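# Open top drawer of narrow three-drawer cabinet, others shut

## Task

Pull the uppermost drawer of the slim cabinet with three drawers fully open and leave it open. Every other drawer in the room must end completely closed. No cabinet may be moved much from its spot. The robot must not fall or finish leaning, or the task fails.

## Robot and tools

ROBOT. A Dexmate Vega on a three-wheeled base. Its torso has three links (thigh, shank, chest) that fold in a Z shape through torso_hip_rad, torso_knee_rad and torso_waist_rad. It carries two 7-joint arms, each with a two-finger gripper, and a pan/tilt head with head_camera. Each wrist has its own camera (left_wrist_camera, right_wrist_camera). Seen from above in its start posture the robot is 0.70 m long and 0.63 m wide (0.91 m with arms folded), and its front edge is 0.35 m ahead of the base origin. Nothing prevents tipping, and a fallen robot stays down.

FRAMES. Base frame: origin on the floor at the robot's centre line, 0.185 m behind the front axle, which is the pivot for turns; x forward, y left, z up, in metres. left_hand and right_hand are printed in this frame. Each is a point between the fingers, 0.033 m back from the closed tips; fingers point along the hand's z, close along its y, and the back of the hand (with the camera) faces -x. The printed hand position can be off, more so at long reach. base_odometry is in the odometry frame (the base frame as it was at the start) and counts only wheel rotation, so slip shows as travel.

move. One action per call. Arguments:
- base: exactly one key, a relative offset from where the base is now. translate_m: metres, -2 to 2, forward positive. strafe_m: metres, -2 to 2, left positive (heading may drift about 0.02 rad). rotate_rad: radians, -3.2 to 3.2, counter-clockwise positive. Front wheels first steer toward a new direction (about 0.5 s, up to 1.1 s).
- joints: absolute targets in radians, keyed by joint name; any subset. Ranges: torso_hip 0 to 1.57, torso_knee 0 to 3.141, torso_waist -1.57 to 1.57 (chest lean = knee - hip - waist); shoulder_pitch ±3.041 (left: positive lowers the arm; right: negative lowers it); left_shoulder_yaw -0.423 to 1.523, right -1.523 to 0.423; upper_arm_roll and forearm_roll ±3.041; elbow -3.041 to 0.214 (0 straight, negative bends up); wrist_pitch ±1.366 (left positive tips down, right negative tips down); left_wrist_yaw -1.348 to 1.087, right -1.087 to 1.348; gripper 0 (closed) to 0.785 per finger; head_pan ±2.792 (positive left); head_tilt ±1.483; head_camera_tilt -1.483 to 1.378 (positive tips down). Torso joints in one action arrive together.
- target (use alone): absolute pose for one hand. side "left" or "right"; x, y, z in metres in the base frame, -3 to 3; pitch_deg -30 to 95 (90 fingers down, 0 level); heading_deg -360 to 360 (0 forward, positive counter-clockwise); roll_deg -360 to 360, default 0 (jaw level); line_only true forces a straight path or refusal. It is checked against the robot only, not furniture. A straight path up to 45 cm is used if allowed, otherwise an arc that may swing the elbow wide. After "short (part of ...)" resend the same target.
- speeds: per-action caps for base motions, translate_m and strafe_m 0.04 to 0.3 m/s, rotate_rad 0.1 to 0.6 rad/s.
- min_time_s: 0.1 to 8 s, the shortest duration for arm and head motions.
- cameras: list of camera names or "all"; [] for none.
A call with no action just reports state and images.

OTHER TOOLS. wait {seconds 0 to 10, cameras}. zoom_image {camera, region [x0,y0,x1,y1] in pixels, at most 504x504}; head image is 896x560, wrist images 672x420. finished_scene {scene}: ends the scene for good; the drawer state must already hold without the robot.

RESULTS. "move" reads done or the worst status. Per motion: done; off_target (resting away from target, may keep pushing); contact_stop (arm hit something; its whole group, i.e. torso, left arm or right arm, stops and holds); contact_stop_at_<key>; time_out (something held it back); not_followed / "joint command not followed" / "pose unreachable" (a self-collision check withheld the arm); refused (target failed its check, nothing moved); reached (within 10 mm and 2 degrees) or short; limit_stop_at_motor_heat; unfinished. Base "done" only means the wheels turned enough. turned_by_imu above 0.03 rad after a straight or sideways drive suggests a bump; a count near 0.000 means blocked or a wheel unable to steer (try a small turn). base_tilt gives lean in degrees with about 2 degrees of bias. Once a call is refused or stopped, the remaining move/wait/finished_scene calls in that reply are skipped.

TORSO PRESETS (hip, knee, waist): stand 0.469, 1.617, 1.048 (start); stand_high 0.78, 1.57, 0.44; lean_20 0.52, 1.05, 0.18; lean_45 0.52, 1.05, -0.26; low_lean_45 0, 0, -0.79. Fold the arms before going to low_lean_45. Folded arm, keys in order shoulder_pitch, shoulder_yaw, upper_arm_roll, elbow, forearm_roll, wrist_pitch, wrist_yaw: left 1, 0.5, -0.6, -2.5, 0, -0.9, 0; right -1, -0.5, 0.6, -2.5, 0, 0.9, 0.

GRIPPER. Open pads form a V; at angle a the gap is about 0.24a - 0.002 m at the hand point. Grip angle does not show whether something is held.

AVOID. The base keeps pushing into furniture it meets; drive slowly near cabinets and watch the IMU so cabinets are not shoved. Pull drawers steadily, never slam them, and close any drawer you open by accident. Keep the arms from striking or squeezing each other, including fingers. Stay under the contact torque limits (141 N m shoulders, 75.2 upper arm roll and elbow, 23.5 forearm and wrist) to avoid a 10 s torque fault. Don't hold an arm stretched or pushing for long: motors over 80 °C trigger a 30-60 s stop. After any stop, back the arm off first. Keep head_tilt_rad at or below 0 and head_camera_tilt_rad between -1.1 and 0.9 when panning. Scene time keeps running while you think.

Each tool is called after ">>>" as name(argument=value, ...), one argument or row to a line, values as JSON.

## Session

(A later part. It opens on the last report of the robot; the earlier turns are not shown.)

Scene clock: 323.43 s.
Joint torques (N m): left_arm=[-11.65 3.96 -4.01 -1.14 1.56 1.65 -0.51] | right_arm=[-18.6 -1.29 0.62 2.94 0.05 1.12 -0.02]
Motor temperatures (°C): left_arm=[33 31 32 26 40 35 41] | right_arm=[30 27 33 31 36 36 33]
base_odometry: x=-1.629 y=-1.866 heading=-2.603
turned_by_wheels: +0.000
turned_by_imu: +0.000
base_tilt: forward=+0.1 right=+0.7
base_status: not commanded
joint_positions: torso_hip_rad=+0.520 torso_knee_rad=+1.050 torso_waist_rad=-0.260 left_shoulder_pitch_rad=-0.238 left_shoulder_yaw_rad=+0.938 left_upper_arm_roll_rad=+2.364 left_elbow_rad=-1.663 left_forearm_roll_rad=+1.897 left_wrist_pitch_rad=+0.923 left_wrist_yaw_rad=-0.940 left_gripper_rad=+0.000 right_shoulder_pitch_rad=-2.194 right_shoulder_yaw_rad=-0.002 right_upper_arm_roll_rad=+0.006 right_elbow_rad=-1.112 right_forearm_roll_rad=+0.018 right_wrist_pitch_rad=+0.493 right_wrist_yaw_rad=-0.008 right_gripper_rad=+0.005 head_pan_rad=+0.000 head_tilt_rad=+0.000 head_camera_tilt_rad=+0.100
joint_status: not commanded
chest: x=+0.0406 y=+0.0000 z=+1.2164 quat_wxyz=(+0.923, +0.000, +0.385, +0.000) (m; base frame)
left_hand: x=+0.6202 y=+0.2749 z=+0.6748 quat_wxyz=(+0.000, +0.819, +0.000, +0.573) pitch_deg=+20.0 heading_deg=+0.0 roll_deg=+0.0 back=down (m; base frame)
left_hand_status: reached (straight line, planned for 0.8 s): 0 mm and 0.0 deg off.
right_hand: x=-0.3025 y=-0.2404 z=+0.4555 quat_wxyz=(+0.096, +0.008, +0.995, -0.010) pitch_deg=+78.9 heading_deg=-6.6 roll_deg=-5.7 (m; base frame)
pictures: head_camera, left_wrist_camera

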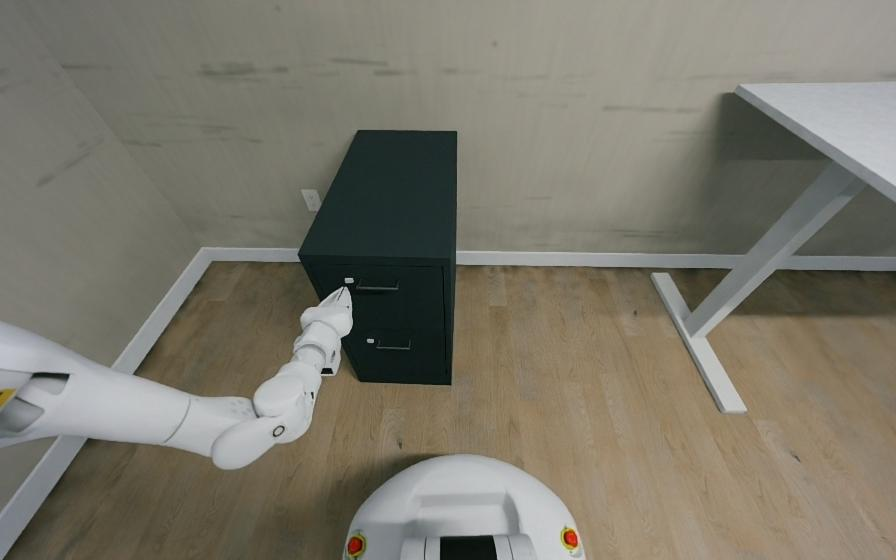

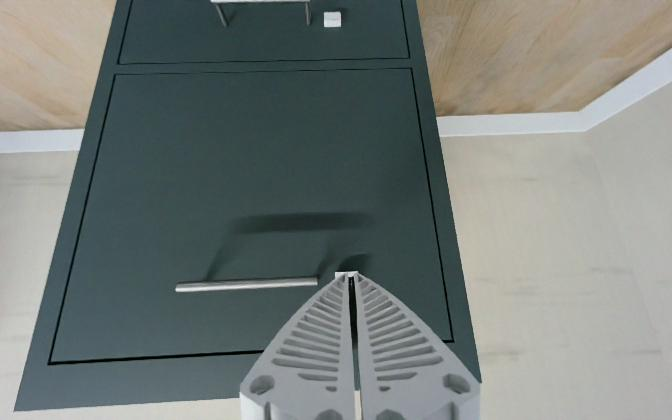

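>>> move(
  joints={"left_gripper_rad": 0.2, "head_pan_rad": 0.25, "head_camera_tilt_rad": 0.2},
  cameras=["left_wrist_camera"],
)

>>> move(
  target={"side": "left", "x": 0.635, "y": 0.272, "z": 0.678, "pitch_deg": 20, "heading_deg": 0, "roll_deg": 180, "line_only": true},
  cameras=["left_wrist_camera", "head_camera"],
)

Scene clock: 326.20 s.
Joint torques (N m): left_arm=[-11.93 5.15 -3.46 -2.4 1.4 2.06 -0.19] | right_arm=[-18.92 -2.88 0.21 3.02 0.19 0.48 -0.17]
Motor temperatures (°C): left_arm=[33 31 32 26 40 35 41] | right_arm=[30 27 32 31 36 36 33]
move: done
base_odometry: x=-1.629 y=-1.866 heading=-2.603
turned_by_wheels: +0.000
turned_by_imu: +0.000
base_tilt: forward=+0.1 right=+0.7
base_status: not commanded
joint_positions: torso_hip_rad=+0.520 torso_knee_rad=+1.050 torso_waist_rad=-0.260 left_shoulder_pitch_rad=-0.238 left_shoulder_yaw_rad=+0.938 left_upper_arm_roll_rad=+2.364 left_elbow_rad=-1.663 left_forearm_roll_rad=+1.897 left_wrist_pitch_rad=+0.923 left_wrist_yaw_rad=-0.940 left_gripper_rad=+0.200 right_shoulder_pitch_rad=-2.194 right_shoulder_yaw_rad=-0.002 right_upper_arm_roll_rad=+0.006 right_elbow_rad=-1.112 right_forearm_roll_rad=+0.018 right_wrist_pitch_rad=+0.493 right_wrist_yaw_rad=-0.008 right_gripper_rad=+0.005 head_pan_rad=+0.250 head_tilt_rad=+0.000 head_camera_tilt_rad=+0.200
joint_status: all done
chest: x=+0.0406 y=+0.0000 z=+1.2164 quat_wxyz=(+0.923, +0.000, +0.385, +0.000) (m; base frame)
left_hand: x=+0.6202 y=+0.2749 z=+0.6748 quat_wxyz=(+0.000, +0.819, +0.000, +0.573) pitch_deg=+20.0 heading_deg=+0.0 roll_deg=+0.0 back=down (m; base frame)
right_hand: x=-0.3025 y=-0.2404 z=+0.4555 quat_wxyz=(+0.096, +0.008, +0.995, -0.010) pitch_deg=+78.9 heading_deg=-6.6 roll_deg=-5.7 (m; base frame)
pictures: left_wrist_camera

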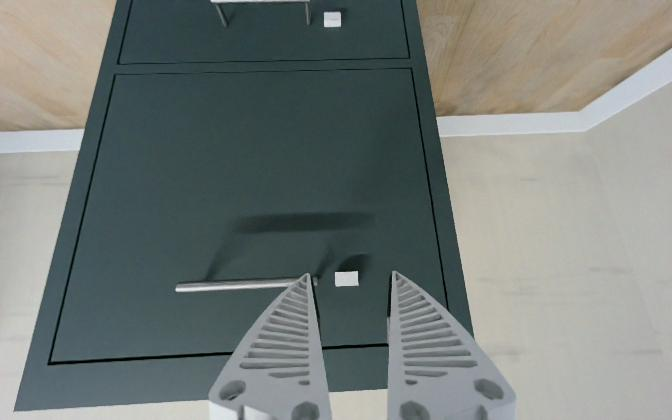

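Scene clock: 327.40 s.
Joint torques (N m): left_arm=[-30.84 1.28 -15.57 2.45 -1.12 0.96 -0.68] | right_arm=[-19.05 -2.36 0.57 2.55 0.18 0.72 -0.26]
Motor temperatures (°C): left_arm=[33 31 32 26 40 35 41] | right_arm=[30 27 32 31 36 36 33]
move: done
base_odometry: x=-1.629 y=-1.866 heading=-2.603
turned_by_wheels: +0.000
turned_by_imu: +0.000
base_tilt: forward=+0.1 right=+0.7
base_status: not commanded
joint_positions: torso_hip_rad=+0.520 torso_knee_rad=+1.050 torso_waist_rad=-0.260 left_shoulder_pitch_rad=-0.252 left_shoulder_yaw_rad=+0.926 left_upper_arm_roll_rad=+2.352 left_elbow_rad=-1.652 left_forearm_roll_rad=+1.860 left_wrist_pitch_rad=+0.904 left_wrist_yaw_rad=-0.915 left_gripper_rad=+0.200 right_shoulder_pitch_rad=-2.194 right_shoulder_yaw_rad=-0.002 right_upper_arm_roll_rad=+0.006 right_elbow_rad=-1.112 right_forearm_roll_rad=+0.018 right_wrist_pitch_rad=+0.493 right_wrist_yaw_rad=-0.008 right_gripper_rad=+0.005 head_pan_rad=+0.250 head_tilt_rad=+0.000 head_camera_tilt_rad=+0.200
joint_status: not commanded
chest: x=+0.0406 y=+0.0000 z=+1.2164 quat_wxyz=(+0.923, +0.000, +0.385, +0.000) (m; base frame)
left_hand: x=+0.6330 y=+0.2720 z=+0.6772 quat_wxyz=(+0.000, +0.819, +0.000, +0.573) pitch_deg=+20.1 heading_deg=+0.0 roll_deg=+0.0 back=down (m; base frame)
left_hand_status: reached (straight line, planned for 0.4 s): 2 mm and 0.1 deg off.
right_hand: x=-0.3025 y=-0.2404 z=+0.4555 quat_wxyz=(+0.096, +0.008, +0.995, -0.010) pitch_deg=+78.9 heading_deg=-6.6 roll_deg=-5.7 (m; base frame)
pictures: head_camera, left_wrist_camera

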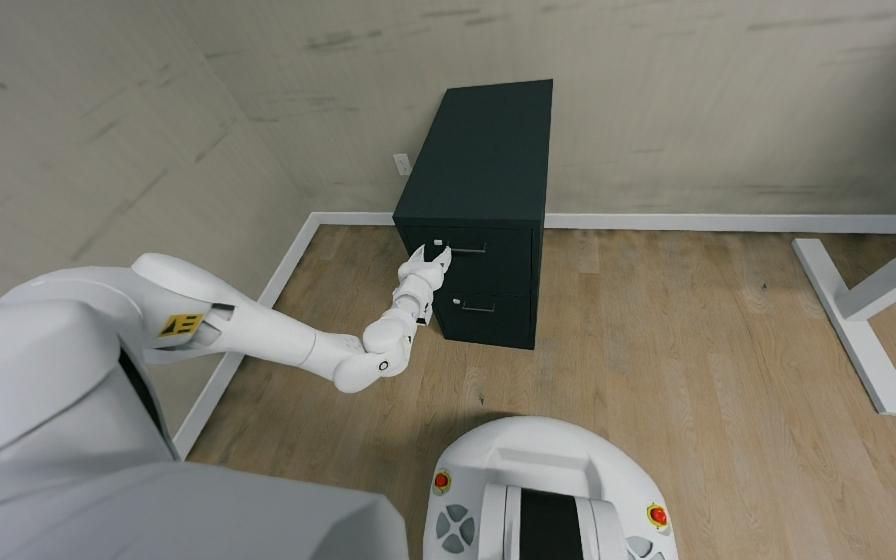

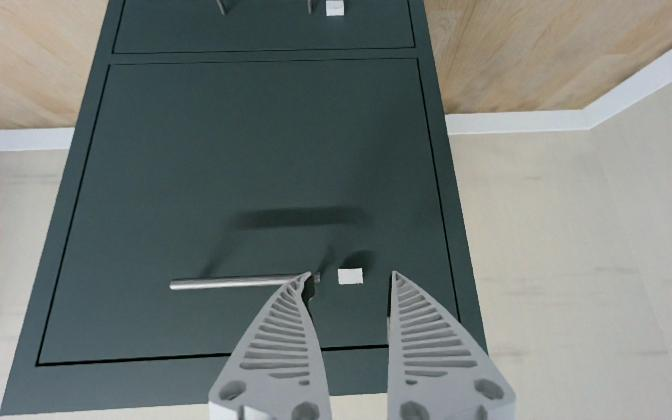

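>>> move(
  joints={"left_gripper_rad": 0.13},
  cameras=[],
)

>>> move(
  target={"side": "left", "x": 0.650, "y": 0.271, "z": 0.677, "pitch_deg": 20, "heading_deg": 0, "roll_deg": 180, "line_only": true},
  cameras=["left_wrist_camera"],
)

>>> zoom_image(
  camera="left_wrist_camera",
  region=[280, 230, 420, 330],
)

Scene clock: 328.33 s.
Joint torques (N m): left_arm=[-34.57 7.76 -16.35 7.49 -5.41 0.85 -3.09] | right_arm=[-19.74 -2.1 0.23 2.84 0.03 0.62 -0.14]
Motor temperatures (°C): left_arm=[33 31 32 26 40 35 41] | right_arm=[30 27 32 31 36 36 33]
move: done
base_odometry: x=-1.629 y=-1.866 heading=-2.603
turned_by_wheels: +0.000
turned_by_imu: +0.000
base_tilt: forward=+0.0 right=+0.8
base_status: not commanded
joint_positions: torso_hip_rad=+0.520 torso_knee_rad=+1.050 torso_waist_rad=-0.260 left_shoulder_pitch_rad=-0.253 left_shoulder_yaw_rad=+0.924 left_upper_arm_roll_rad=+2.351 left_elbow_rad=-1.651 left_forearm_roll_rad=+1.858 left_wrist_pitch_rad=+0.902 left_wrist_yaw_rad=-0.911 left_gripper_rad=+0.130 right_shoulder_pitch_rad=-2.194 right_shoulder_yaw_rad=-0.002 right_upper_arm_roll_rad=+0.006 right_elbow_rad=-1.112 right_forearm_roll_rad=+0.018 right_wrist_pitch_rad=+0.493 right_wrist_yaw_rad=-0.008 right_gripper_rad=+0.005 head_pan_rad=+0.250 head_tilt_rad=+0.000 head_camera_tilt_rad=+0.200
joint_status: all done
chest: x=+0.0405 y=+0.0000 z=+1.2164 quat_wxyz=(+0.923, +0.000, +0.385, +0.000) (m; base frame)
left_hand: x=+0.6340 y=+0.2707 z=+0.6776 quat_wxyz=(+0.001, +0.819, -0.001, +0.573) pitch_deg=+20.0 heading_deg=-0.2 roll_deg=+0.0 back=down (m; base frame)
right_hand: x=-0.3025 y=-0.2404 z=+0.4554 quat_wxyz=(+0.096, +0.008, +0.995, -0.010) pitch_deg=+78.9 heading_deg=-6.6 roll_deg=-5.7 (m; base frame)
pictures: none
No camera images: "cameras" was empty.

Scene clock: 329.67 s.
Joint torques (N m): left_arm=[-25.58 -3.06 -12.32 -1.72 2.53 1.94 1.4] | right_arm=[-18.09 -1.81 0.85 2.35 0.23 0.58 -0.02]
Motor temperatures (°C): left_arm=[33 31 32 26 40 35 41] | right_arm=[30 27 32 31 36 36 33]
move: done
base_odometry: x=-1.629 y=-1.866 heading=-2.603
turned_by_wheels: +0.000
turned_by_imu: +0.000
base_tilt: forward=+0.0 right=+0.8
base_status: not commanded
joint_positions: torso_hip_rad=+0.520 torso_knee_rad=+1.050 torso_waist_rad=-0.260 left_shoulder_pitch_rad=-0.257 left_shoulder_yaw_rad=+0.905 left_upper_arm_roll_rad=+2.333 left_elbow_rad=-1.618 left_forearm_roll_rad=+1.810 left_wrist_pitch_rad=+0.889 left_wrist_yaw_rad=-0.875 left_gripper_rad=+0.130 right_shoulder_pitch_rad=-2.194 right_shoulder_yaw_rad=-0.002 right_upper_arm_roll_rad=+0.006 right_elbow_rad=-1.112 right_forearm_roll_rad=+0.018 right_wrist_pitch_rad=+0.493 right_wrist_yaw_rad=-0.008 right_gripper_rad=+0.005 head_pan_rad=+0.250 head_tilt_rad=+0.000 head_camera_tilt_rad=+0.200
joint_status: not commanded
chest: x=+0.0406 y=+0.0000 z=+1.2164 quat_wxyz=(+0.923, +0.000, +0.385, +0.000) (m; base frame)
left_hand: x=+0.6485 y=+0.2716 z=+0.6764 quat_wxyz=(-0.001, +0.819, +0.000, +0.573) pitch_deg=+20.1 heading_deg=+0.1 roll_deg=+0.0 back=down (m; base frame)
left_hand_status: reached (straight line, planned for 0.5 s): 2 mm and 0.1 deg off.
right_hand: x=-0.3025 y=-0.2404 z=+0.4555 quat_wxyz=(+0.096, +0.008, +0.995, -0.010) pitch_deg=+78.9 heading_deg=-6.6 roll_deg=-5.7 (m; base frame)
pictures: left_wrist_camera

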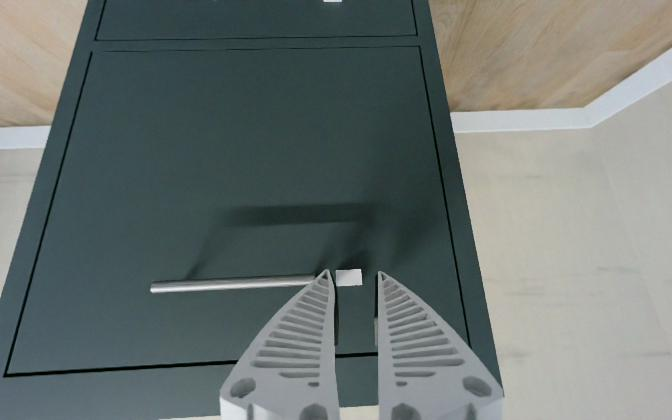

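Scaled by 3.600 from the camera's 672x420 image, which has a finer 960x600 frame.

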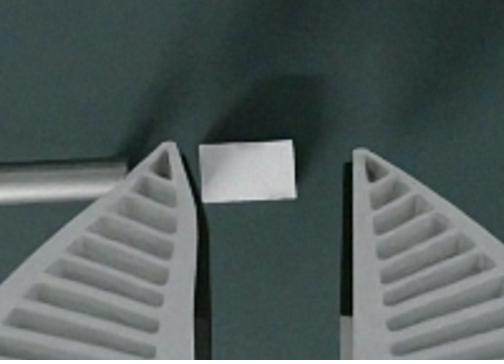

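>>> move(
  target={"side": "left", "x": 0.640, "y": 0.273, "z": 0.677, "pitch_deg": 20, "heading_deg": 0, "roll_deg": 180, "line_only": true},
  cameras=[],
)

>>> move(
  joints={"left_gripper_rad": 0.11},
  cameras=[],
)

>>> move(
  target={"side": "left", "x": 0.658, "y": 0.273, "z": 0.677, "pitch_deg": 20, "heading_deg": 0, "roll_deg": 180, "line_only": true},
  cameras=["left_wrist_camera"],
)

>>> zoom_image(
  camera="left_wrist_camera",
  region=[280, 230, 420, 330],
)

Scene clock: 331.70 s.
Joint torques (N m): left_arm=[-11.25 2.64 -4.88 -1.87 2.26 1.17 -0.04] | right_arm=[-20.76 -0.53 0.55 1.95 0.15 0.66 0.08]
Motor temperatures (°C): left_arm=[33 31 32 26 40 35 41] | right_arm=[30 27 32 31 36 36 33]
move: done
base_odometry: x=-1.629 y=-1.866 heading=-2.603
turned_by_wheels: +0.000
turned_by_imu: +0.000
base_tilt: forward=+0.1 right=+0.8
base_status: not commanded
joint_positions: torso_hip_rad=+0.520 torso_knee_rad=+1.050 torso_waist_rad=-0.260 left_shoulder_pitch_rad=-0.254 left_shoulder_yaw_rad=+0.917 left_upper_arm_roll_rad=+2.342 left_elbow_rad=-1.633 left_forearm_roll_rad=+1.833 left_wrist_pitch_rad=+0.898 left_wrist_yaw_rad=-0.891 left_gripper_rad=+0.130 right_shoulder_pitch_rad=-2.194 right_shoulder_yaw_rad=-0.002 right_upper_arm_roll_rad=+0.006 right_elbow_rad=-1.112 right_forearm_roll_rad=+0.018 right_wrist_pitch_rad=+0.493 right_wrist_yaw_rad=-0.008 right_gripper_rad=+0.005 head_pan_rad=+0.250 head_tilt_rad=+0.000 head_camera_tilt_rad=+0.200
joint_status: not commanded
chest: x=+0.0406 y=+0.0000 z=+1.2164 quat_wxyz=(+0.923, +0.000, +0.385, +0.000) (m; base frame)
left_hand: x=+0.6414 y=+0.2729 z=+0.6770 quat_wxyz=(+0.000, +0.819, +0.000, +0.574) pitch_deg=+20.0 heading_deg=+0.0 roll_deg=+0.0 back=down (m; base frame)
left_hand_status: reached (straight line, planned for 0.3 s): 1 mm and 0.0 deg off.
right_hand: x=-0.3024 y=-0.2404 z=+0.4555 quat_wxyz=(+0.096, +0.008, +0.995, -0.010) pitch_deg=+78.9 heading_deg=-6.6 roll_deg=-5.7 (m; base frame)
pictures: none
No camera images: "cameras" was empty.

Scene clock: 332.10 s.
Joint torques (N m): left_arm=[-13.39 5.08 -4.43 -1.92 1.33 2.44 -0.51] | right_arm=[-19.57 -1.3 0.15 3.17 0.14 0.46 -0.14]
Motor temperatures (°C): left_arm=[33 31 32 26 40 35 41] | right_arm=[30 27 32 31 36 36 33]
move: done
base_odometry: x=-1.629 y=-1.866 heading=-2.603
turned_by_wheels: +0.000
turned_by_imu: +0.000
base_tilt: forward=+0.0 right=+0.7
base_status: not commanded
joint_positions: torso_hip_rad=+0.520 torso_knee_rad=+1.050 torso_waist_rad=-0.260 left_shoulder_pitch_rad=-0.254 left_shoulder_yaw_rad=+0.918 left_upper_arm_roll_rad=+2.343 left_elbow_rad=-1.635 left_forearm_roll_rad=+1.835 left_wrist_pitch_rad=+0.899 left_wrist_yaw_rad=-0.893 left_gripper_rad=+0.110 right_shoulder_pitch_rad=-2.194 right_shoulder_yaw_rad=-0.002 right_upper_arm_roll_rad=+0.006 right_elbow_rad=-1.112 right_forearm_roll_rad=+0.018 right_wrist_pitch_rad=+0.493 right_wrist_yaw_rad=-0.008 right_gripper_rad=+0.005 head_pan_rad=+0.250 head_tilt_rad=+0.000 head_camera_tilt_rad=+0.200
joint_status: all done
chest: x=+0.0406 y=+0.0000 z=+1.2164 quat_wxyz=(+0.923, +0.000, +0.385, +0.000) (m; base frame)
left_hand: x=+0.6406 y=+0.2728 z=+0.6771 quat_wxyz=(+0.000, +0.819, +0.000, +0.574) pitch_deg=+20.0 heading_deg=+0.0 roll_deg=+0.0 back=down (m; base frame)
right_hand: x=-0.3024 y=-0.2404 z=+0.4555 quat_wxyz=(+0.096, +0.008, +0.995, -0.010) pitch_deg=+78.9 heading_deg=-6.6 roll_deg=-5.7 (m; base frame)
pictures: none
No camera images: "cameras" was empty.

Scene clock: 333.43 s.
Joint torques (N m): left_arm=[-32.85 2.26 -16.26 6.91 -2.79 0.21 -1.18] | right_arm=[-19.45 -1.54 0.27 3.25 0.16 0.66 -0.24]
Motor temperatures (°C): left_arm=[33 31 32 26 40 35 41] | right_arm=[30 27 32 31 36 36 33]
move: done
base_odometry: x=-1.629 y=-1.866 heading=-2.603
turned_by_wheels: +0.000
turned_by_imu: +0.000
base_tilt: forward=+0.1 right=+0.7
base_status: not commanded
joint_positions: torso_hip_rad=+0.520 torso_knee_rad=+1.050 torso_waist_rad=-0.260 left_shoulder_pitch_rad=-0.260 left_shoulder_yaw_rad=+0.900 left_upper_arm_roll_rad=+2.325 left_elbow_rad=-1.601 left_forearm_roll_rad=+1.785 left_wrist_pitch_rad=+0.882 left_wrist_yaw_rad=-0.847 left_gripper_rad=+0.110 right_shoulder_pitch_rad=-2.194 right_shoulder_yaw_rad=-0.002 right_upper_arm_roll_rad=+0.006 right_elbow_rad=-1.112 right_forearm_roll_rad=+0.018 right_wrist_pitch_rad=+0.493 right_wrist_yaw_rad=-0.008 right_gripper_rad=+0.005 head_pan_rad=+0.250 head_tilt_rad=+0.000 head_camera_tilt_rad=+0.200
joint_status: not commanded
chest: x=+0.0404 y=+0.0000 z=+1.2164 quat_wxyz=(+0.923, +0.000, +0.385, +0.000) (m; base frame)
left_hand: x=+0.6560 y=+0.2724 z=+0.6768 quat_wxyz=(+0.000, +0.819, -0.001, +0.573) pitch_deg=+20.0 heading_deg=-0.1 roll_deg=+0.0 back=down (m; base frame)
left_hand_status: reached (straight line, planned for 0.5 s): 2 mm and 0.1 deg off.
right_hand: x=-0.3024 y=-0.2404 z=+0.4554 quat_wxyz=(+0.096, +0.008, +0.995, -0.010) pitch_deg=+78.9 heading_deg=-6.6 roll_deg=-5.7 (m; base frame)
pictures: left_wrist_camera

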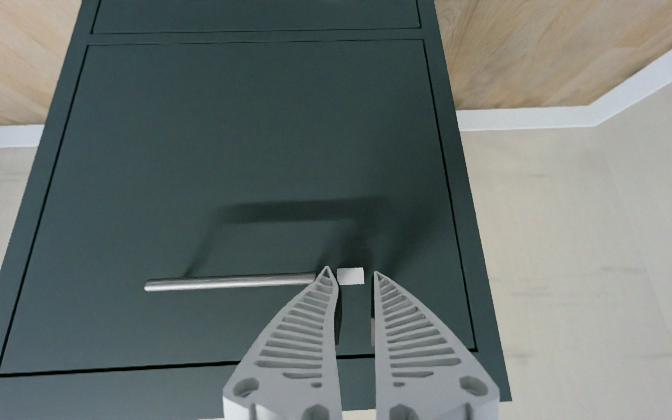

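Scaled by 3.600 from the camera's 672x420 image, which has a finer 960x600 frame.

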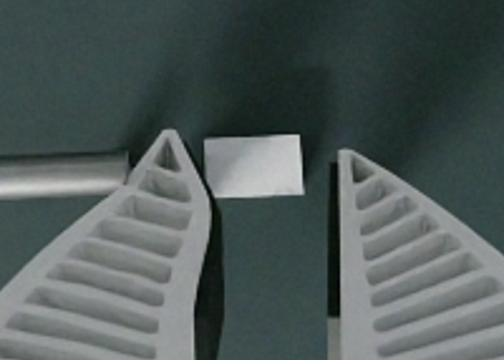

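>>> move(
  target={"side": "left", "x": 0.635, "y": 0.273, "z": 0.677, "pitch_deg": 20, "heading_deg": 0, "roll_deg": 180, "line_only": true},
  cameras=[],
)

>>> move(
  joints={"left_gripper_rad": 0.0},
  cameras=[],
)

>>> move(
  target={"side": "left", "x": 0.635, "y": 0.297, "z": 0.678, "pitch_deg": 20, "heading_deg": 0, "roll_deg": 180, "line_only": true},
  cameras=[],
)

>>> move(
  target={"side": "left", "x": 0.657, "y": 0.297, "z": 0.677, "pitch_deg": 20, "heading_deg": 0, "roll_deg": 180, "line_only": true},
  cameras=["left_wrist_camera"],
)

>>> zoom_image(
  camera="left_wrist_camera",
  region=[270, 230, 410, 330],
)

Scene clock: 335.57 s.
Joint torques (N m): left_arm=[-13.11 6.84 -3.85 -0.83 1.49 3.28 -0.28] | right_arm=[-19.43 -0.25 0.35 2.1 0.16 0.53 -0.23]
Motor temperatures (°C): left_arm=[33 31 32 26 40 35 41] | right_arm=[30 27 32 31 36 36 33]
move: done
base_odometry: x=-1.629 y=-1.866 heading=-2.603
turned_by_wheels: +0.000
turned_by_imu: +0.000
base_tilt: forward=+0.1 right=+0.7
base_status: not commanded
joint_positions: torso_hip_rad=+0.520 torso_knee_rad=+1.050 torso_waist_rad=-0.260 left_shoulder_pitch_rad=-0.253 left_shoulder_yaw_rad=+0.921 left_upper_arm_roll_rad=+2.350 left_elbow_rad=-1.642 left_forearm_roll_rad=+1.848 left_wrist_pitch_rad=+0.904 left_wrist_yaw_rad=-0.904 left_gripper_rad=+0.110 right_shoulder_pitch_rad=-2.194 right_shoulder_yaw_rad=-0.002 right_upper_arm_roll_rad=+0.006 right_elbow_rad=-1.112 right_forearm_roll_rad=+0.018 right_wrist_pitch_rad=+0.493 right_wrist_yaw_rad=-0.008 right_gripper_rad=+0.005 head_pan_rad=+0.250 head_tilt_rad=+0.000 head_camera_tilt_rad=+0.200
joint_status: not commanded
chest: x=+0.0406 y=+0.0000 z=+1.2164 quat_wxyz=(+0.923, +0.000, +0.385, +0.000) (m; base frame)
left_hand: x=+0.6363 y=+0.2729 z=+0.6769 quat_wxyz=(+0.000, +0.819, +0.000, +0.574) pitch_deg=+20.0 heading_deg=+0.0 roll_deg=+0.0 back=down (m; base frame)
left_hand_status: reached (straight line, planned for 0.5 s): 1 mm and 0.0 deg off.
right_hand: x=-0.3024 y=-0.2404 z=+0.4555 quat_wxyz=(+0.096, +0.008, +0.995, -0.010) pitch_deg=+78.9 heading_deg=-6.6 roll_deg=-5.7 (m; base frame)
pictures: none
No camera images: "cameras" was empty.

Scene clock: 336.13 s.
Joint torques (N m): left_arm=[-11.89 4.91 -4.85 -1.47 1.63 2 -0.4] | right_arm=[-20.31 -1.73 0.77 3.41 0.37 0.33 -0.02]
Motor temperatures (°C): left_arm=[33 31 32 26 40 35 41] | right_arm=[30 27 32 31 36 36 33]
move: done
base_odometry: x=-1.629 y=-1.866 heading=-2.603
turned_by_wheels: +0.000
turned_by_imu: +0.000
base_tilt: forward=+0.0 right=+0.7
base_status: not commanded
joint_positions: torso_hip_rad=+0.520 torso_knee_rad=+1.050 torso_waist_rad=-0.260 left_shoulder_pitch_rad=-0.253 left_shoulder_yaw_rad=+0.922 left_upper_arm_roll_rad=+2.351 left_elbow_rad=-1.644 left_forearm_roll_rad=+1.851 left_wrist_pitch_rad=+0.905 left_wrist_yaw_rad=-0.907 left_gripper_rad=+0.000 right_shoulder_pitch_rad=-2.194 right_shoulder_yaw_rad=-0.002 right_upper_arm_roll_rad=+0.006 right_elbow_rad=-1.112 right_forearm_roll_rad=+0.018 right_wrist_pitch_rad=+0.493 right_wrist_yaw_rad=-0.008 right_gripper_rad=+0.005 head_pan_rad=+0.250 head_tilt_rad=+0.000 head_camera_tilt_rad=+0.200
joint_status: all done
chest: x=+0.0406 y=+0.0000 z=+1.2164 quat_wxyz=(+0.923, +0.000, +0.385, +0.000) (m; base frame)
left_hand: x=+0.6354 y=+0.2729 z=+0.6769 quat_wxyz=(+0.000, +0.819, +0.000, +0.574) pitch_deg=+20.0 heading_deg=+0.0 roll_deg=+0.0 back=down (m; base frame)
right_hand: x=-0.3024 y=-0.2404 z=+0.4555 quat_wxyz=(+0.096, +0.008, +0.995, -0.010) pitch_deg=+78.9 heading_deg=-6.6 roll_deg=-5.7 (m; base frame)
pictures: none
No camera images: "cameras" was empty.

Scene clock: 337.63 s.
Joint torques (N m): left_arm=[-22.04 5.58 -4.34 -0.03 1 2.35 0.12] | right_arm=[-19.88 -1.43 0.22 2.26 0.07 0.76 -0.14]
Motor temperatures (°C): left_arm=[33 31 32 26 40 35 41] | right_arm=[30 27 32 31 36 36 33]
move: done
base_odometry: x=-1.629 y=-1.866 heading=-2.603
turned_by_wheels: +0.000
turned_by_imu: +0.000
base_tilt: forward=+0.0 right=+0.7
base_status: not commanded
joint_positions: torso_hip_rad=+0.520 torso_knee_rad=+1.050 torso_waist_rad=-0.260 left_shoulder_pitch_rad=-0.258 left_shoulder_yaw_rad=+0.967 left_upper_arm_roll_rad=+2.361 left_elbow_rad=-1.635 left_forearm_roll_rad=+1.828 left_wrist_pitch_rad=+0.920 left_wrist_yaw_rad=-0.840 left_gripper_rad=+0.000 right_shoulder_pitch_rad=-2.194 right_shoulder_yaw_rad=-0.002 right_upper_arm_roll_rad=+0.006 right_elbow_rad=-1.112 right_forearm_roll_rad=+0.018 right_wrist_pitch_rad=+0.493 right_wrist_yaw_rad=-0.008 right_gripper_rad=+0.005 head_pan_rad=+0.250 head_tilt_rad=+0.000 head_camera_tilt_rad=+0.200
joint_status: not commanded
chest: x=+0.0406 y=+0.0000 z=+1.2164 quat_wxyz=(+0.923, +0.000, +0.385, +0.000) (m; base frame)
left_hand: x=+0.6349 y=+0.2956 z=+0.6778 quat_wxyz=(+0.000, +0.819, +0.000, +0.573) pitch_deg=+20.0 heading_deg=+0.0 roll_deg=+0.0 back=down (m; base frame)
left_hand_status: reached (straight line, planned for 0.5 s): 1 mm and 0.0 deg off.
right_hand: x=-0.3024 y=-0.2404 z=+0.4555 quat_wxyz=(+0.096, +0.008, +0.995, -0.010) pitch_deg=+78.9 heading_deg=-6.6 roll_deg=-5.7 (m; base frame)
pictures: none
No camera images: "cameras" was empty.

Scene clock: 339.17 s.
Joint torques (N m): left_arm=[-24.57 1.67 -10.7 -0.75 0.73 2.35 0.12] | right_arm=[-18.95 -1.06 0.35 2.27 0.04 1.04 -0.15]
Motor temperatures (°C): left_arm=[33 31 32 26 40 35 41] | right_arm=[30 27 32 31 36 36 33]
move: done
base_odometry: x=-1.629 y=-1.866 heading=-2.603
turned_by_wheels: +0.000
turned_by_imu: +0.000
base_tilt: forward=+0.0 right=+0.7
base_status: not commanded
joint_positions: torso_hip_rad=+0.520 torso_knee_rad=+1.050 torso_waist_rad=-0.260 left_shoulder_pitch_rad=-0.264 left_shoulder_yaw_rad=+0.943 left_upper_arm_roll_rad=+2.336 left_elbow_rad=-1.587 left_forearm_roll_rad=+1.759 left_wrist_pitch_rad=+0.899 left_wrist_yaw_rad=-0.779 left_gripper_rad=+0.000 right_shoulder_pitch_rad=-2.194 right_shoulder_yaw_rad=-0.002 right_upper_arm_roll_rad=+0.006 right_elbow_rad=-1.112 right_forearm_roll_rad=+0.018 right_wrist_pitch_rad=+0.493 right_wrist_yaw_rad=-0.008 right_gripper_rad=+0.005 head_pan_rad=+0.250 head_tilt_rad=+0.000 head_camera_tilt_rad=+0.200
joint_status: not commanded
chest: x=+0.0406 y=+0.0000 z=+1.2164 quat_wxyz=(+0.923, +0.000, +0.385, +0.000) (m; base frame)
left_hand: x=+0.6556 y=+0.2971 z=+0.6767 quat_wxyz=(+0.000, +0.819, +0.000, +0.573) pitch_deg=+20.0 heading_deg=+0.0 roll_deg=+0.0 back=down (m; base frame)
left_hand_status: reached (straight line, planned for 0.6 s): 1 mm and 0.0 deg off.
right_hand: x=-0.3024 y=-0.2404 z=+0.4555 quat_wxyz=(+0.096, +0.008, +0.995, -0.010) pitch_deg=+78.9 heading_deg=-6.6 roll_deg=-5.7 (m; base frame)
pictures: left_wrist_camera

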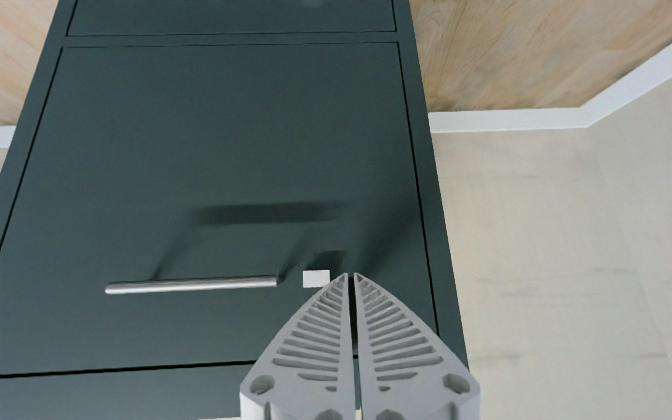

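Scaled by 3.600 from the camera's 672x420 image, which has a finer 960x600 frame.

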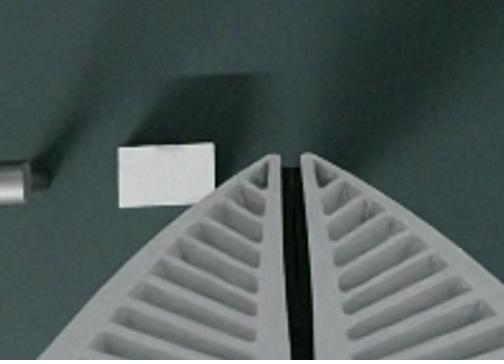

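>>> move(
  target={"side": "left", "x": 0.668, "y": 0.298, "z": 0.676, "pitch_deg": 20, "heading_deg": 0, "roll_deg": 180, "line_only": true},
  cameras=["left_wrist_camera"],
)

>>> zoom_image(
  camera="left_wrist_camera",
  region=[270, 230, 410, 330],
)

Scene clock: 340.80 s.
Joint torques (N m): left_arm=[-36.86 -2.81 -27.55 7.74 0.11 3.92 -0.16] | right_arm=[-19.65 -1.97 0.75 3.77 0.05 0.36 -0.11]
Motor temperatures (°C): left_arm=[33 31 32 26 40 35 41] | right_arm=[30 27 32 31 36 36 33]
move: done
base_odometry: x=-1.629 y=-1.866 heading=-2.603
turned_by_wheels: +0.000
turned_by_imu: +0.001
base_tilt: forward=+0.0 right=+0.7
base_status: not commanded
joint_positions: torso_hip_rad=+0.520 torso_knee_rad=+1.050 torso_waist_rad=-0.260 left_shoulder_pitch_rad=-0.263 left_shoulder_yaw_rad=+0.928 left_upper_arm_roll_rad=+2.322 left_elbow_rad=-1.558 left_forearm_roll_rad=+1.723 left_wrist_pitch_rad=+0.887 left_wrist_yaw_rad=-0.745 left_gripper_rad=+0.000 right_shoulder_pitch_rad=-2.194 right_shoulder_yaw_rad=-0.002 right_upper_arm_roll_rad=+0.006 right_elbow_rad=-1.112 right_forearm_roll_rad=+0.018 right_wrist_pitch_rad=+0.493 right_wrist_yaw_rad=-0.008 right_gripper_rad=+0.005 head_pan_rad=+0.250 head_tilt_rad=+0.000 head_camera_tilt_rad=+0.200
joint_status: not commanded
chest: x=+0.0404 y=+0.0000 z=+1.2164 quat_wxyz=(+0.923, +0.000, +0.385, +0.000) (m; base frame)
left_hand: x=+0.6656 y=+0.2978 z=+0.6749 quat_wxyz=(+0.000, +0.820, -0.001, +0.573) pitch_deg=+20.1 heading_deg=+0.0 roll_deg=+0.1 back=down (m; base frame)
left_hand_status: reached (straight line, planned for 0.4 s): 3 mm and 0.2 deg off.
right_hand: x=-0.3025 y=-0.2404 z=+0.4554 quat_wxyz=(+0.096, +0.008, +0.995, -0.010) pitch_deg=+78.9 heading_deg=-6.6 roll_deg=-5.7 (m; base frame)
pictures: left_wrist_camera

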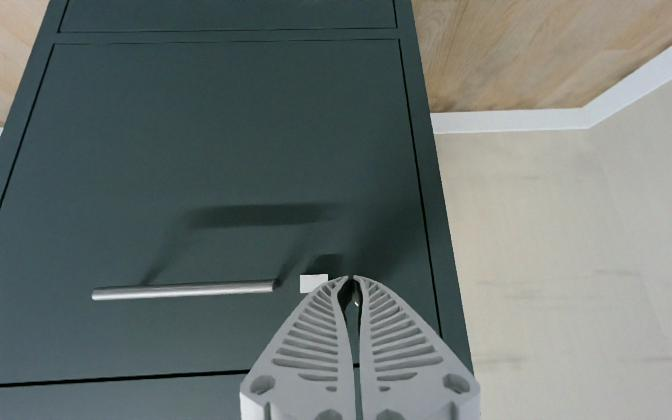

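Scaled by 3.600 from the camera's 672x420 image, which has a finer 960x600 frame.

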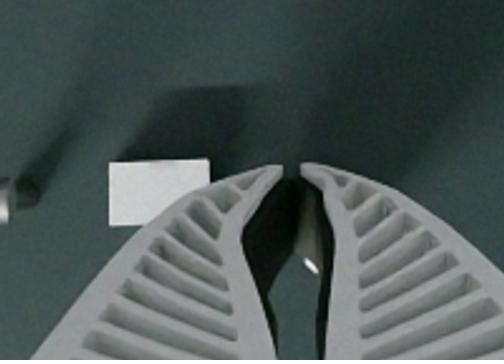

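>>> move(
  target={"side": "left", "x": 0.661, "y": 0.298, "z": 0.676, "pitch_deg": 20, "heading_deg": 0, "roll_deg": 180, "line_only": true},
  cameras=[],
)

>>> move(
  target={"side": "left", "x": 0.661, "y": 0.283, "z": 0.676, "pitch_deg": 20, "heading_deg": 0, "roll_deg": 180, "line_only": true},
  cameras=["left_wrist_camera"],
)

>>> zoom_image(
  camera="left_wrist_camera",
  region=[270, 230, 410, 330],
)

Scene clock: 341.87 s.
Joint torques (N m): left_arm=[-23.66 5.56 -12.36 1.08 0.5 2.74 -0.41] | right_arm=[-18.78 -1.51 0.67 3.83 0.14 0.68 -0.09]
Motor temperatures (°C): left_arm=[33 31 32 26 40 35 41] | right_arm=[30 27 32 31 36 36 33]
move: done
base_odometry: x=-1.629 y=-1.866 heading=-2.603
turned_by_wheels: +0.000
turned_by_imu: +0.000
base_tilt: forward=+0.1 right=+0.7
base_status: not commanded
joint_positions: torso_hip_rad=+0.520 torso_knee_rad=+1.050 torso_waist_rad=-0.260 left_shoulder_pitch_rad=-0.262 left_shoulder_yaw_rad=+0.933 left_upper_arm_roll_rad=+2.328 left_elbow_rad=-1.568 left_forearm_roll_rad=+1.735 left_wrist_pitch_rad=+0.893 left_wrist_yaw_rad=-0.756 left_gripper_rad=+0.000 right_shoulder_pitch_rad=-2.194 right_shoulder_yaw_rad=-0.002 right_upper_arm_roll_rad=+0.006 right_elbow_rad=-1.112 right_forearm_roll_rad=+0.018 right_wrist_pitch_rad=+0.493 right_wrist_yaw_rad=-0.008 right_gripper_rad=+0.005 head_pan_rad=+0.250 head_tilt_rad=+0.000 head_camera_tilt_rad=+0.200
joint_status: not commanded
chest: x=+0.0404 y=+0.0000 z=+1.2164 quat_wxyz=(+0.923, +0.000, +0.385, +0.000) (m; base frame)
left_hand: x=+0.6619 y=+0.2977 z=+0.6754 quat_wxyz=(+0.000, +0.819, +0.000, +0.573) pitch_deg=+20.1 heading_deg=+0.0 roll_deg=+0.0 back=down (m; base frame)
left_hand_status: reached (straight line, planned for 0.3 s): 1 mm and 0.1 deg off.
right_hand: x=-0.3025 y=-0.2404 z=+0.4554 quat_wxyz=(+0.096, +0.008, +0.995, -0.010) pitch_deg=+78.9 heading_deg=-6.6 roll_deg=-5.7 (m; base frame)
pictures: none
No camera images: "cameras" was empty.

Scene clock: 343.23 s.
Joint torques (N m): left_arm=[-22.23 -8.63 -16.33 -2.67 4.96 2.66 2.13] | right_arm=[-19.32 -1.54 0.5 2.33 0.12 0.24 0.07]
Motor temperatures (°C): left_arm=[33 31 32 26 40 35 41] | right_arm=[30 27 32 31 36 36 33]
move: done
base_odometry: x=-1.629 y=-1.866 heading=-2.603
turned_by_wheels: +0.000
turned_by_imu: +0.000
base_tilt: forward=+0.0 right=+0.7
base_status: not commanded
joint_positions: torso_hip_rad=+0.520 torso_knee_rad=+1.050 torso_waist_rad=-0.260 left_shoulder_pitch_rad=-0.262 left_shoulder_yaw_rad=+0.910 left_upper_arm_roll_rad=+2.327 left_elbow_rad=-1.579 left_forearm_roll_rad=+1.753 left_wrist_pitch_rad=+0.888 left_wrist_yaw_rad=-0.803 left_gripper_rad=+0.000 right_shoulder_pitch_rad=-2.194 right_shoulder_yaw_rad=-0.002 right_upper_arm_roll_rad=+0.006 right_elbow_rad=-1.112 right_forearm_roll_rad=+0.018 right_wrist_pitch_rad=+0.493 right_wrist_yaw_rad=-0.008 right_gripper_rad=+0.005 head_pan_rad=+0.250 head_tilt_rad=+0.000 head_camera_tilt_rad=+0.200
joint_status: not commanded
chest: x=+0.0405 y=+0.0000 z=+1.2164 quat_wxyz=(+0.923, +0.000, +0.385, +0.000) (m; base frame)
left_hand: x=+0.6607 y=+0.2851 z=+0.6753 quat_wxyz=(-0.001, +0.820, +0.000, +0.573) pitch_deg=+20.1 heading_deg=+0.1 roll_deg=+0.1 back=down (m; base frame)
left_hand_status: reached (straight line, planned for 0.5 s): 2 mm and 0.1 deg off.
right_hand: x=-0.3024 y=-0.2404 z=+0.4555 quat_wxyz=(+0.096, +0.008, +0.995, -0.010) pitch_deg=+78.9 heading_deg=-6.6 roll_deg=-5.7 (m; base frame)
pictures: left_wrist_camera

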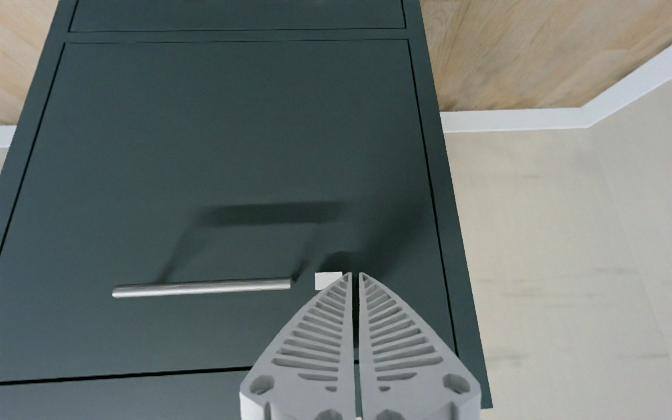

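Scaled by 3.600 from the camera's 672x420 image, which has a finer 960x600 frame.

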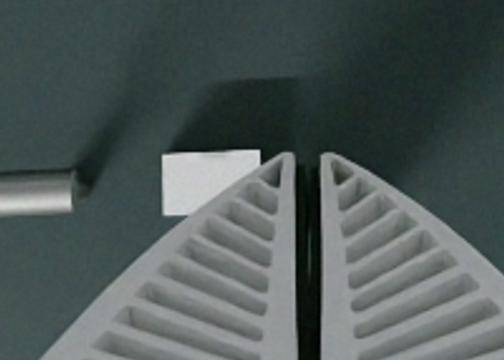

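>>> move(
  target={"side": "left", "x": 0.661, "y": 0.270, "z": 0.676, "pitch_deg": 20, "heading_deg": 0, "roll_deg": 180, "line_only": true},
  cameras=["left_wrist_camera"],
)

>>> zoom_image(
  camera="left_wrist_camera",
  region=[270, 230, 410, 330],
)

Scene clock: 344.73 s.
Joint torques (N m): left_arm=[-22.87 -14.05 -19.05 -4.84 8.14 3.13 4.65] | right_arm=[-19.05 -1.22 0.42 0.98 0.08 1.27 -0.12]
Motor temperatures (°C): left_arm=[33 31 32 26 41 35 41] | right_arm=[30 27 32 31 36 36 33]
move: done
base_odometry: x=-1.629 y=-1.866 heading=-2.603
turned_by_wheels: +0.000
turned_by_imu: +0.000
base_tilt: forward=+0.0 right=+0.7
base_status: not commanded
joint_positions: torso_hip_rad=+0.520 torso_knee_rad=+1.050 torso_waist_rad=-0.260 left_shoulder_pitch_rad=-0.262 left_shoulder_yaw_rad=+0.886 left_upper_arm_roll_rad=+2.325 left_elbow_rad=-1.585 left_forearm_roll_rad=+1.765 left_wrist_pitch_rad=+0.881 left_wrist_yaw_rad=-0.841 left_gripper_rad=+0.000 right_shoulder_pitch_rad=-2.194 right_shoulder_yaw_rad=-0.002 right_upper_arm_roll_rad=+0.006 right_elbow_rad=-1.112 right_forearm_roll_rad=+0.018 right_wrist_pitch_rad=+0.493 right_wrist_yaw_rad=-0.008 right_gripper_rad=+0.005 head_pan_rad=+0.250 head_tilt_rad=+0.000 head_camera_tilt_rad=+0.200
joint_status: not commanded
chest: x=+0.0405 y=+0.0000 z=+1.2164 quat_wxyz=(+0.923, +0.000, +0.385, +0.000) (m; base frame)
left_hand: x=+0.6605 y=+0.2734 z=+0.6751 quat_wxyz=(-0.002, +0.820, +0.001, +0.573) pitch_deg=+20.1 heading_deg=+0.2 roll_deg=+0.1 back=down (m; base frame)
left_hand_status: reached (straight line, planned for 0.4 s): 4 mm and 0.3 deg off.
right_hand: x=-0.3024 y=-0.2404 z=+0.4555 quat_wxyz=(+0.096, +0.008, +0.995, -0.010) pitch_deg=+78.9 heading_deg=-6.6 roll_deg=-5.7 (m; base frame)
pictures: left_wrist_camera

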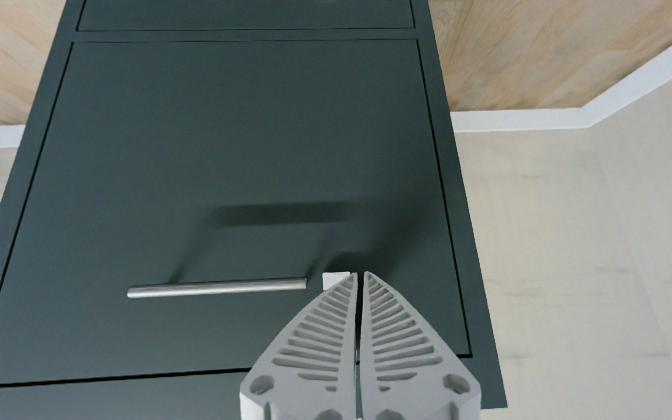

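Scaled by 3.600 from the camera's 672x420 image, which has a finer 960x600 frame.

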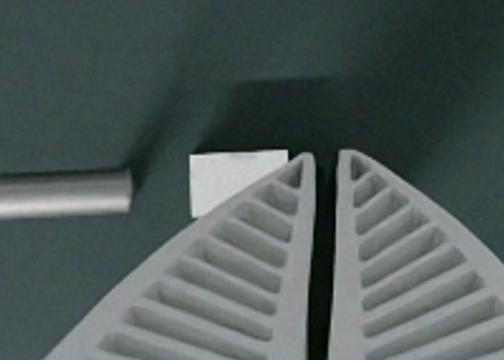

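>>> move(
  target={"side": "left", "x": 0.661, "y": 0.260, "z": 0.676, "pitch_deg": 20, "heading_deg": 0, "roll_deg": 180, "line_only": true},
  cameras=["left_wrist_camera"],
)

>>> zoom_image(
  camera="left_wrist_camera",
  region=[270, 230, 410, 330],
)

Scene clock: 346.97 s.
Joint torques (N m): left_arm=[-24.63 -21.3 -21.08 -6.86 10.53 2.9 6.2] | right_arm=[-18.84 -1.48 0.65 2.97 -0.01 0.76 0.06]
Motor temperatures (°C): left_arm=[33 31 32 26 41 35 42] | right_arm=[30 27 32 31 36 36 33]
move: done
base_odometry: x=-1.629 y=-1.866 heading=-2.603
turned_by_wheels: +0.000
turned_by_imu: +0.000
base_tilt: forward=+0.1 right=+0.8
base_status: not commanded
joint_positions: torso_hip_rad=+0.520 torso_knee_rad=+1.050 torso_waist_rad=-0.260 left_shoulder_pitch_rad=-0.261 left_shoulder_yaw_rad=+0.867 left_upper_arm_roll_rad=+2.323 left_elbow_rad=-1.589 left_forearm_roll_rad=+1.773 left_wrist_pitch_rad=+0.876 left_wrist_yaw_rad=-0.869 left_gripper_rad=+0.000 right_shoulder_pitch_rad=-2.194 right_shoulder_yaw_rad=-0.002 right_upper_arm_roll_rad=+0.006 right_elbow_rad=-1.112 right_forearm_roll_rad=+0.018 right_wrist_pitch_rad=+0.493 right_wrist_yaw_rad=-0.008 right_gripper_rad=+0.005 head_pan_rad=+0.250 head_tilt_rad=+0.000 head_camera_tilt_rad=+0.200
joint_status: not commanded
chest: x=+0.0405 y=+0.0000 z=+1.2164 quat_wxyz=(+0.923, +0.000, +0.385, +0.000) (m; base frame)
left_hand: x=+0.6605 y=+0.2642 z=+0.6749 quat_wxyz=(-0.002, +0.820, +0.001, +0.573) pitch_deg=+20.1 heading_deg=+0.3 roll_deg=+0.2 back=down (m; base frame)
left_hand_status: reached (straight line, planned for 0.4 s): 4 mm and 0.3 deg off.
right_hand: x=-0.3024 y=-0.2404 z=+0.4555 quat_wxyz=(+0.096, +0.008, +0.995, -0.010) pitch_deg=+78.9 heading_deg=-6.6 roll_deg=-5.7 (m; base frame)
pictures: left_wrist_camera

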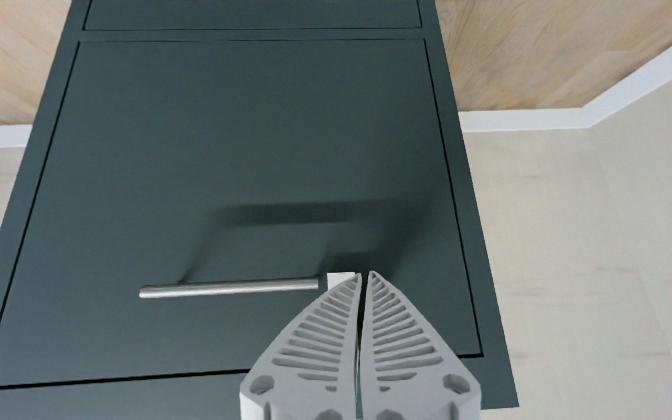

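Scaled by 3.600 from the camera's 672x420 image, which has a finer 960x600 frame.

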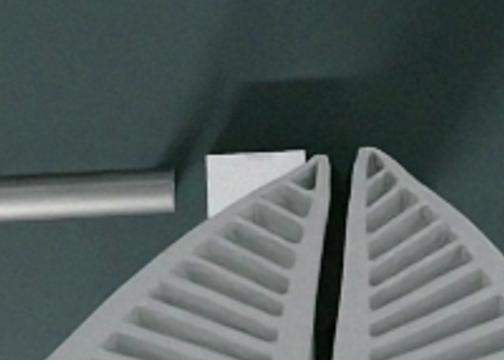

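>>> move(
  base={"translate_m": -0.012},
  speeds={"translate_m": 0.04},
  cameras=["left_wrist_camera", "head_camera"],
)

>>> zoom_image(
  camera="left_wrist_camera",
  region=[270, 230, 410, 330],
)

>>> zoom_image(
  camera="head_camera",
  region=[390, 200, 560, 360],
)

Scene clock: 348.37 s.
Joint torques (N m): left_arm=[-22.79 -0.85 -11.37 -1.85 2.16 1.06 0.1] | right_arm=[-18.9 -0.81 0.21 2.16 0.11 0.67 -0.25]
Motor temperatures (°C): left_arm=[33 31 32 26 41 35 42] | right_arm=[30 27 32 31 36 36 33]
move: done
base_odometry: x=-1.619 y=-1.860 heading=-2.603
turned_by_wheels: -0.001
turned_by_imu: -0.001
base_tilt: forward=+0.0 right=+0.8
base_status: done
joint_positions: torso_hip_rad=+0.520 torso_knee_rad=+1.050 torso_waist_rad=-0.260 left_shoulder_pitch_rad=-0.261 left_shoulder_yaw_rad=+0.864 left_upper_arm_roll_rad=+2.322 left_elbow_rad=-1.590 left_forearm_roll_rad=+1.776 left_wrist_pitch_rad=+0.875 left_wrist_yaw_rad=-0.870 left_gripper_rad=+0.000 right_shoulder_pitch_rad=-2.194 right_shoulder_yaw_rad=-0.002 right_upper_arm_roll_rad=+0.006 right_elbow_rad=-1.112 right_forearm_roll_rad=+0.018 right_wrist_pitch_rad=+0.493 right_wrist_yaw_rad=-0.008 right_gripper_rad=+0.005 head_pan_rad=+0.250 head_tilt_rad=+0.000 head_camera_tilt_rad=+0.200
joint_status: not commanded
chest: x=+0.0407 y=+0.0000 z=+1.2164 quat_wxyz=(+0.923, +0.000, +0.385, +0.000) (m; base frame)
left_hand: x=+0.6608 y=+0.2604 z=+0.6755 quat_wxyz=(+0.000, +0.819, +0.000, +0.573) pitch_deg=+20.0 heading_deg=+0.0 roll_deg=+0.0 back=down (m; base frame)
right_hand: x=-0.3025 y=-0.2404 z=+0.4555 quat_wxyz=(+0.096, +0.008, +0.995, -0.010) pitch_deg=+78.9 heading_deg=-6.6 roll_deg=-5.7 (m; base frame)
pictures: head_camera, left_wrist_camera

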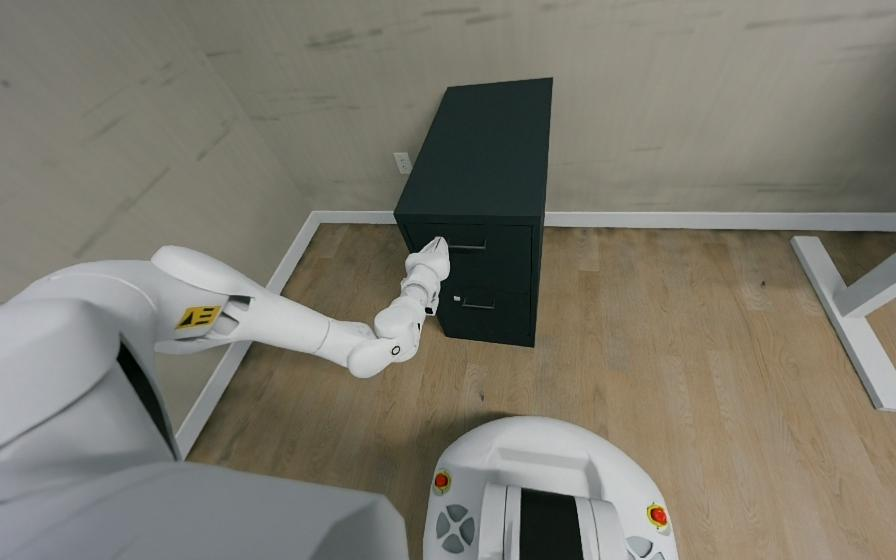

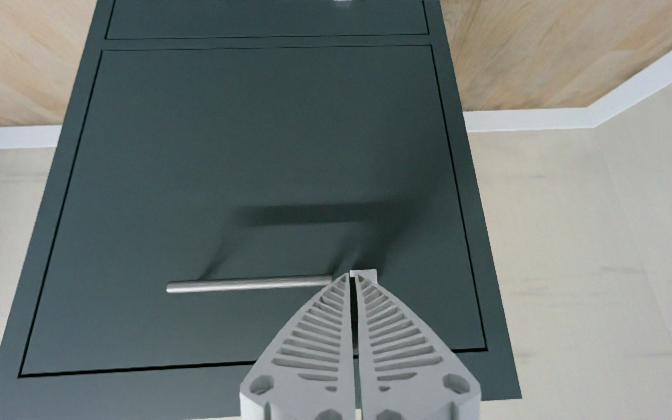

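Scaled by 3.600 from the camera's 672x420 image, which has a finer 960x600 frame.

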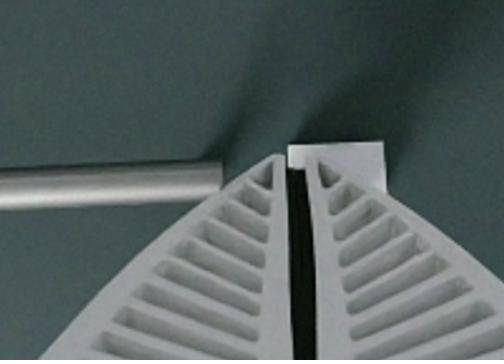

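Scaled by 2.965 from the camera's 896x560 image, which has a finer 960x600 frame.

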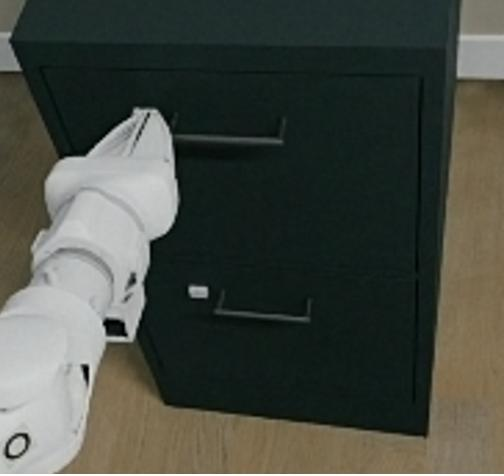

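>>> move(
  base={"translate_m": -0.12},
  cameras=[],
)

>>> move(
  target={"side": "right", "x": 0.5, "y": -0.24, "z": 0.65, "pitch_deg": 60, "heading_deg": 0, "roll_deg": 90},
  cameras=["head_camera"],
)

Scene clock: 351.60 s.
Joint torques (N m): left_arm=[-23.51 1.43 -10.13 -0.47 1.33 2.17 0.16] | right_arm=[-18.79 -1.38 0.53 3.57 0.07 0.81 -0.02]
Motor temperatures (°C): left_arm=[33 31 32 26 41 35 42] | right_arm=[30 27 32 31 36 36 33]
move: done
base_odometry: x=-1.516 y=-1.798 heading=-2.602
turned_by_wheels: +0.001
turned_by_imu: +0.002
base_tilt: forward=+0.0 right=+0.8
base_status: done
joint_positions: torso_hip_rad=+0.520 torso_knee_rad=+1.050 torso_waist_rad=-0.260 left_shoulder_pitch_rad=-0.261 left_shoulder_yaw_rad=+0.864 left_upper_arm_roll_rad=+2.322 left_elbow_rad=-1.590 left_forearm_roll_rad=+1.776 left_wrist_pitch_rad=+0.875 left_wrist_yaw_rad=-0.871 left_gripper_rad=+0.000 right_shoulder_pitch_rad=-2.194 right_shoulder_yaw_rad=-0.002 right_upper_arm_roll_rad=+0.006 right_elbow_rad=-1.112 right_forearm_roll_rad=+0.018 right_wrist_pitch_rad=+0.493 right_wrist_yaw_rad=-0.008 right_gripper_rad=+0.005 head_pan_rad=+0.250 head_tilt_rad=+0.000 head_camera_tilt_rad=+0.200
joint_status: not commanded
chest: x=+0.0406 y=+0.0000 z=+1.2164 quat_wxyz=(+0.923, +0.000, +0.385, +0.000) (m; base frame)
left_hand: x=+0.6608 y=+0.2602 z=+0.6756 quat_wxyz=(+0.000, +0.819, +0.000, +0.573) pitch_deg=+20.0 heading_deg=+0.0 roll_deg=+0.0 back=down (m; base frame)
right_hand: x=-0.3025 y=-0.2404 z=+0.4555 quat_wxyz=(+0.096, +0.008, +0.995, -0.010) pitch_deg=+78.9 heading_deg=-6.6 roll_deg=-5.7 (m; base frame)
pictures: none
No camera images: "cameras" was empty.

Scene clock: 360.00 s.
Joint torques (N m): left_arm=[-23.84 0.93 -10.68 -2.15 1.68 1.28 0] | right_arm=[20.18 -7.12 4.29 -6.8 -1.07 -0.03 0.85]
Motor temperatures (°C): left_arm=[33 31 32 26 41 35 41] | right_arm=[30 27 32 31 36 36 33]
move: done
base_odometry: x=-1.516 y=-1.798 heading=-2.602
turned_by_wheels: +0.000
turned_by_imu: +0.000
base_tilt: forward=+0.1 right=+0.8
base_status: not commanded
joint_positions: torso_hip_rad=+0.520 torso_knee_rad=+1.050 torso_waist_rad=-0.260 left_shoulder_pitch_rad=-0.261 left_shoulder_yaw_rad=+0.864 left_upper_arm_roll_rad=+2.322 left_elbow_rad=-1.590 left_forearm_roll_rad=+1.776 left_wrist_pitch_rad=+0.875 left_wrist_yaw_rad=-0.871 left_gripper_rad=+0.000 right_shoulder_pitch_rad=-0.919 right_shoulder_yaw_rad=-0.880 right_upper_arm_roll_rad=-0.520 right_elbow_rad=-2.270 right_forearm_roll_rad=+2.176 right_wrist_pitch_rad=+0.832 right_wrist_yaw_rad=-1.085 right_gripper_rad=+0.005 head_pan_rad=+0.250 head_tilt_rad=+0.000 head_camera_tilt_rad=+0.200
joint_status: not commanded
chest: x=+0.0407 y=+0.0000 z=+1.2164 quat_wxyz=(+0.923, +0.000, +0.385, +0.000) (m; base frame)
left_hand: x=+0.6608 y=+0.2602 z=+0.6755 quat_wxyz=(+0.000, +0.819, +0.000, +0.573) pitch_deg=+20.0 heading_deg=+0.0 roll_deg=+0.0 back=down (m; base frame)
right_hand: x=+0.5002 y=-0.2412 z=+0.6494 quat_wxyz=(+0.185, +0.683, +0.682, +0.183) pitch_deg=+59.9 heading_deg=-0.3 roll_deg=+89.7 (m; base frame)
right_hand_status: reached (checked arc [a long move; over the whole arc the hand travels 1.03 m to end 0.83 m from its start, up to 0.23 m off the straight line; right_forearm_roll_rad turns most, 2.16 rad; on the way or at its end the hand turns up to 93 deg from its attitude at the start], planned for 7.1 s): 1 mm and 0.2 deg off.
pictures: head_camera

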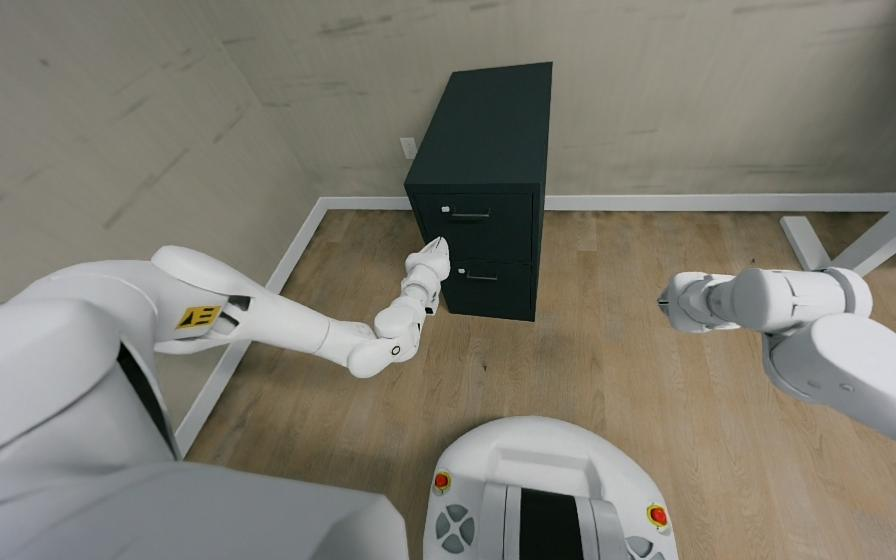

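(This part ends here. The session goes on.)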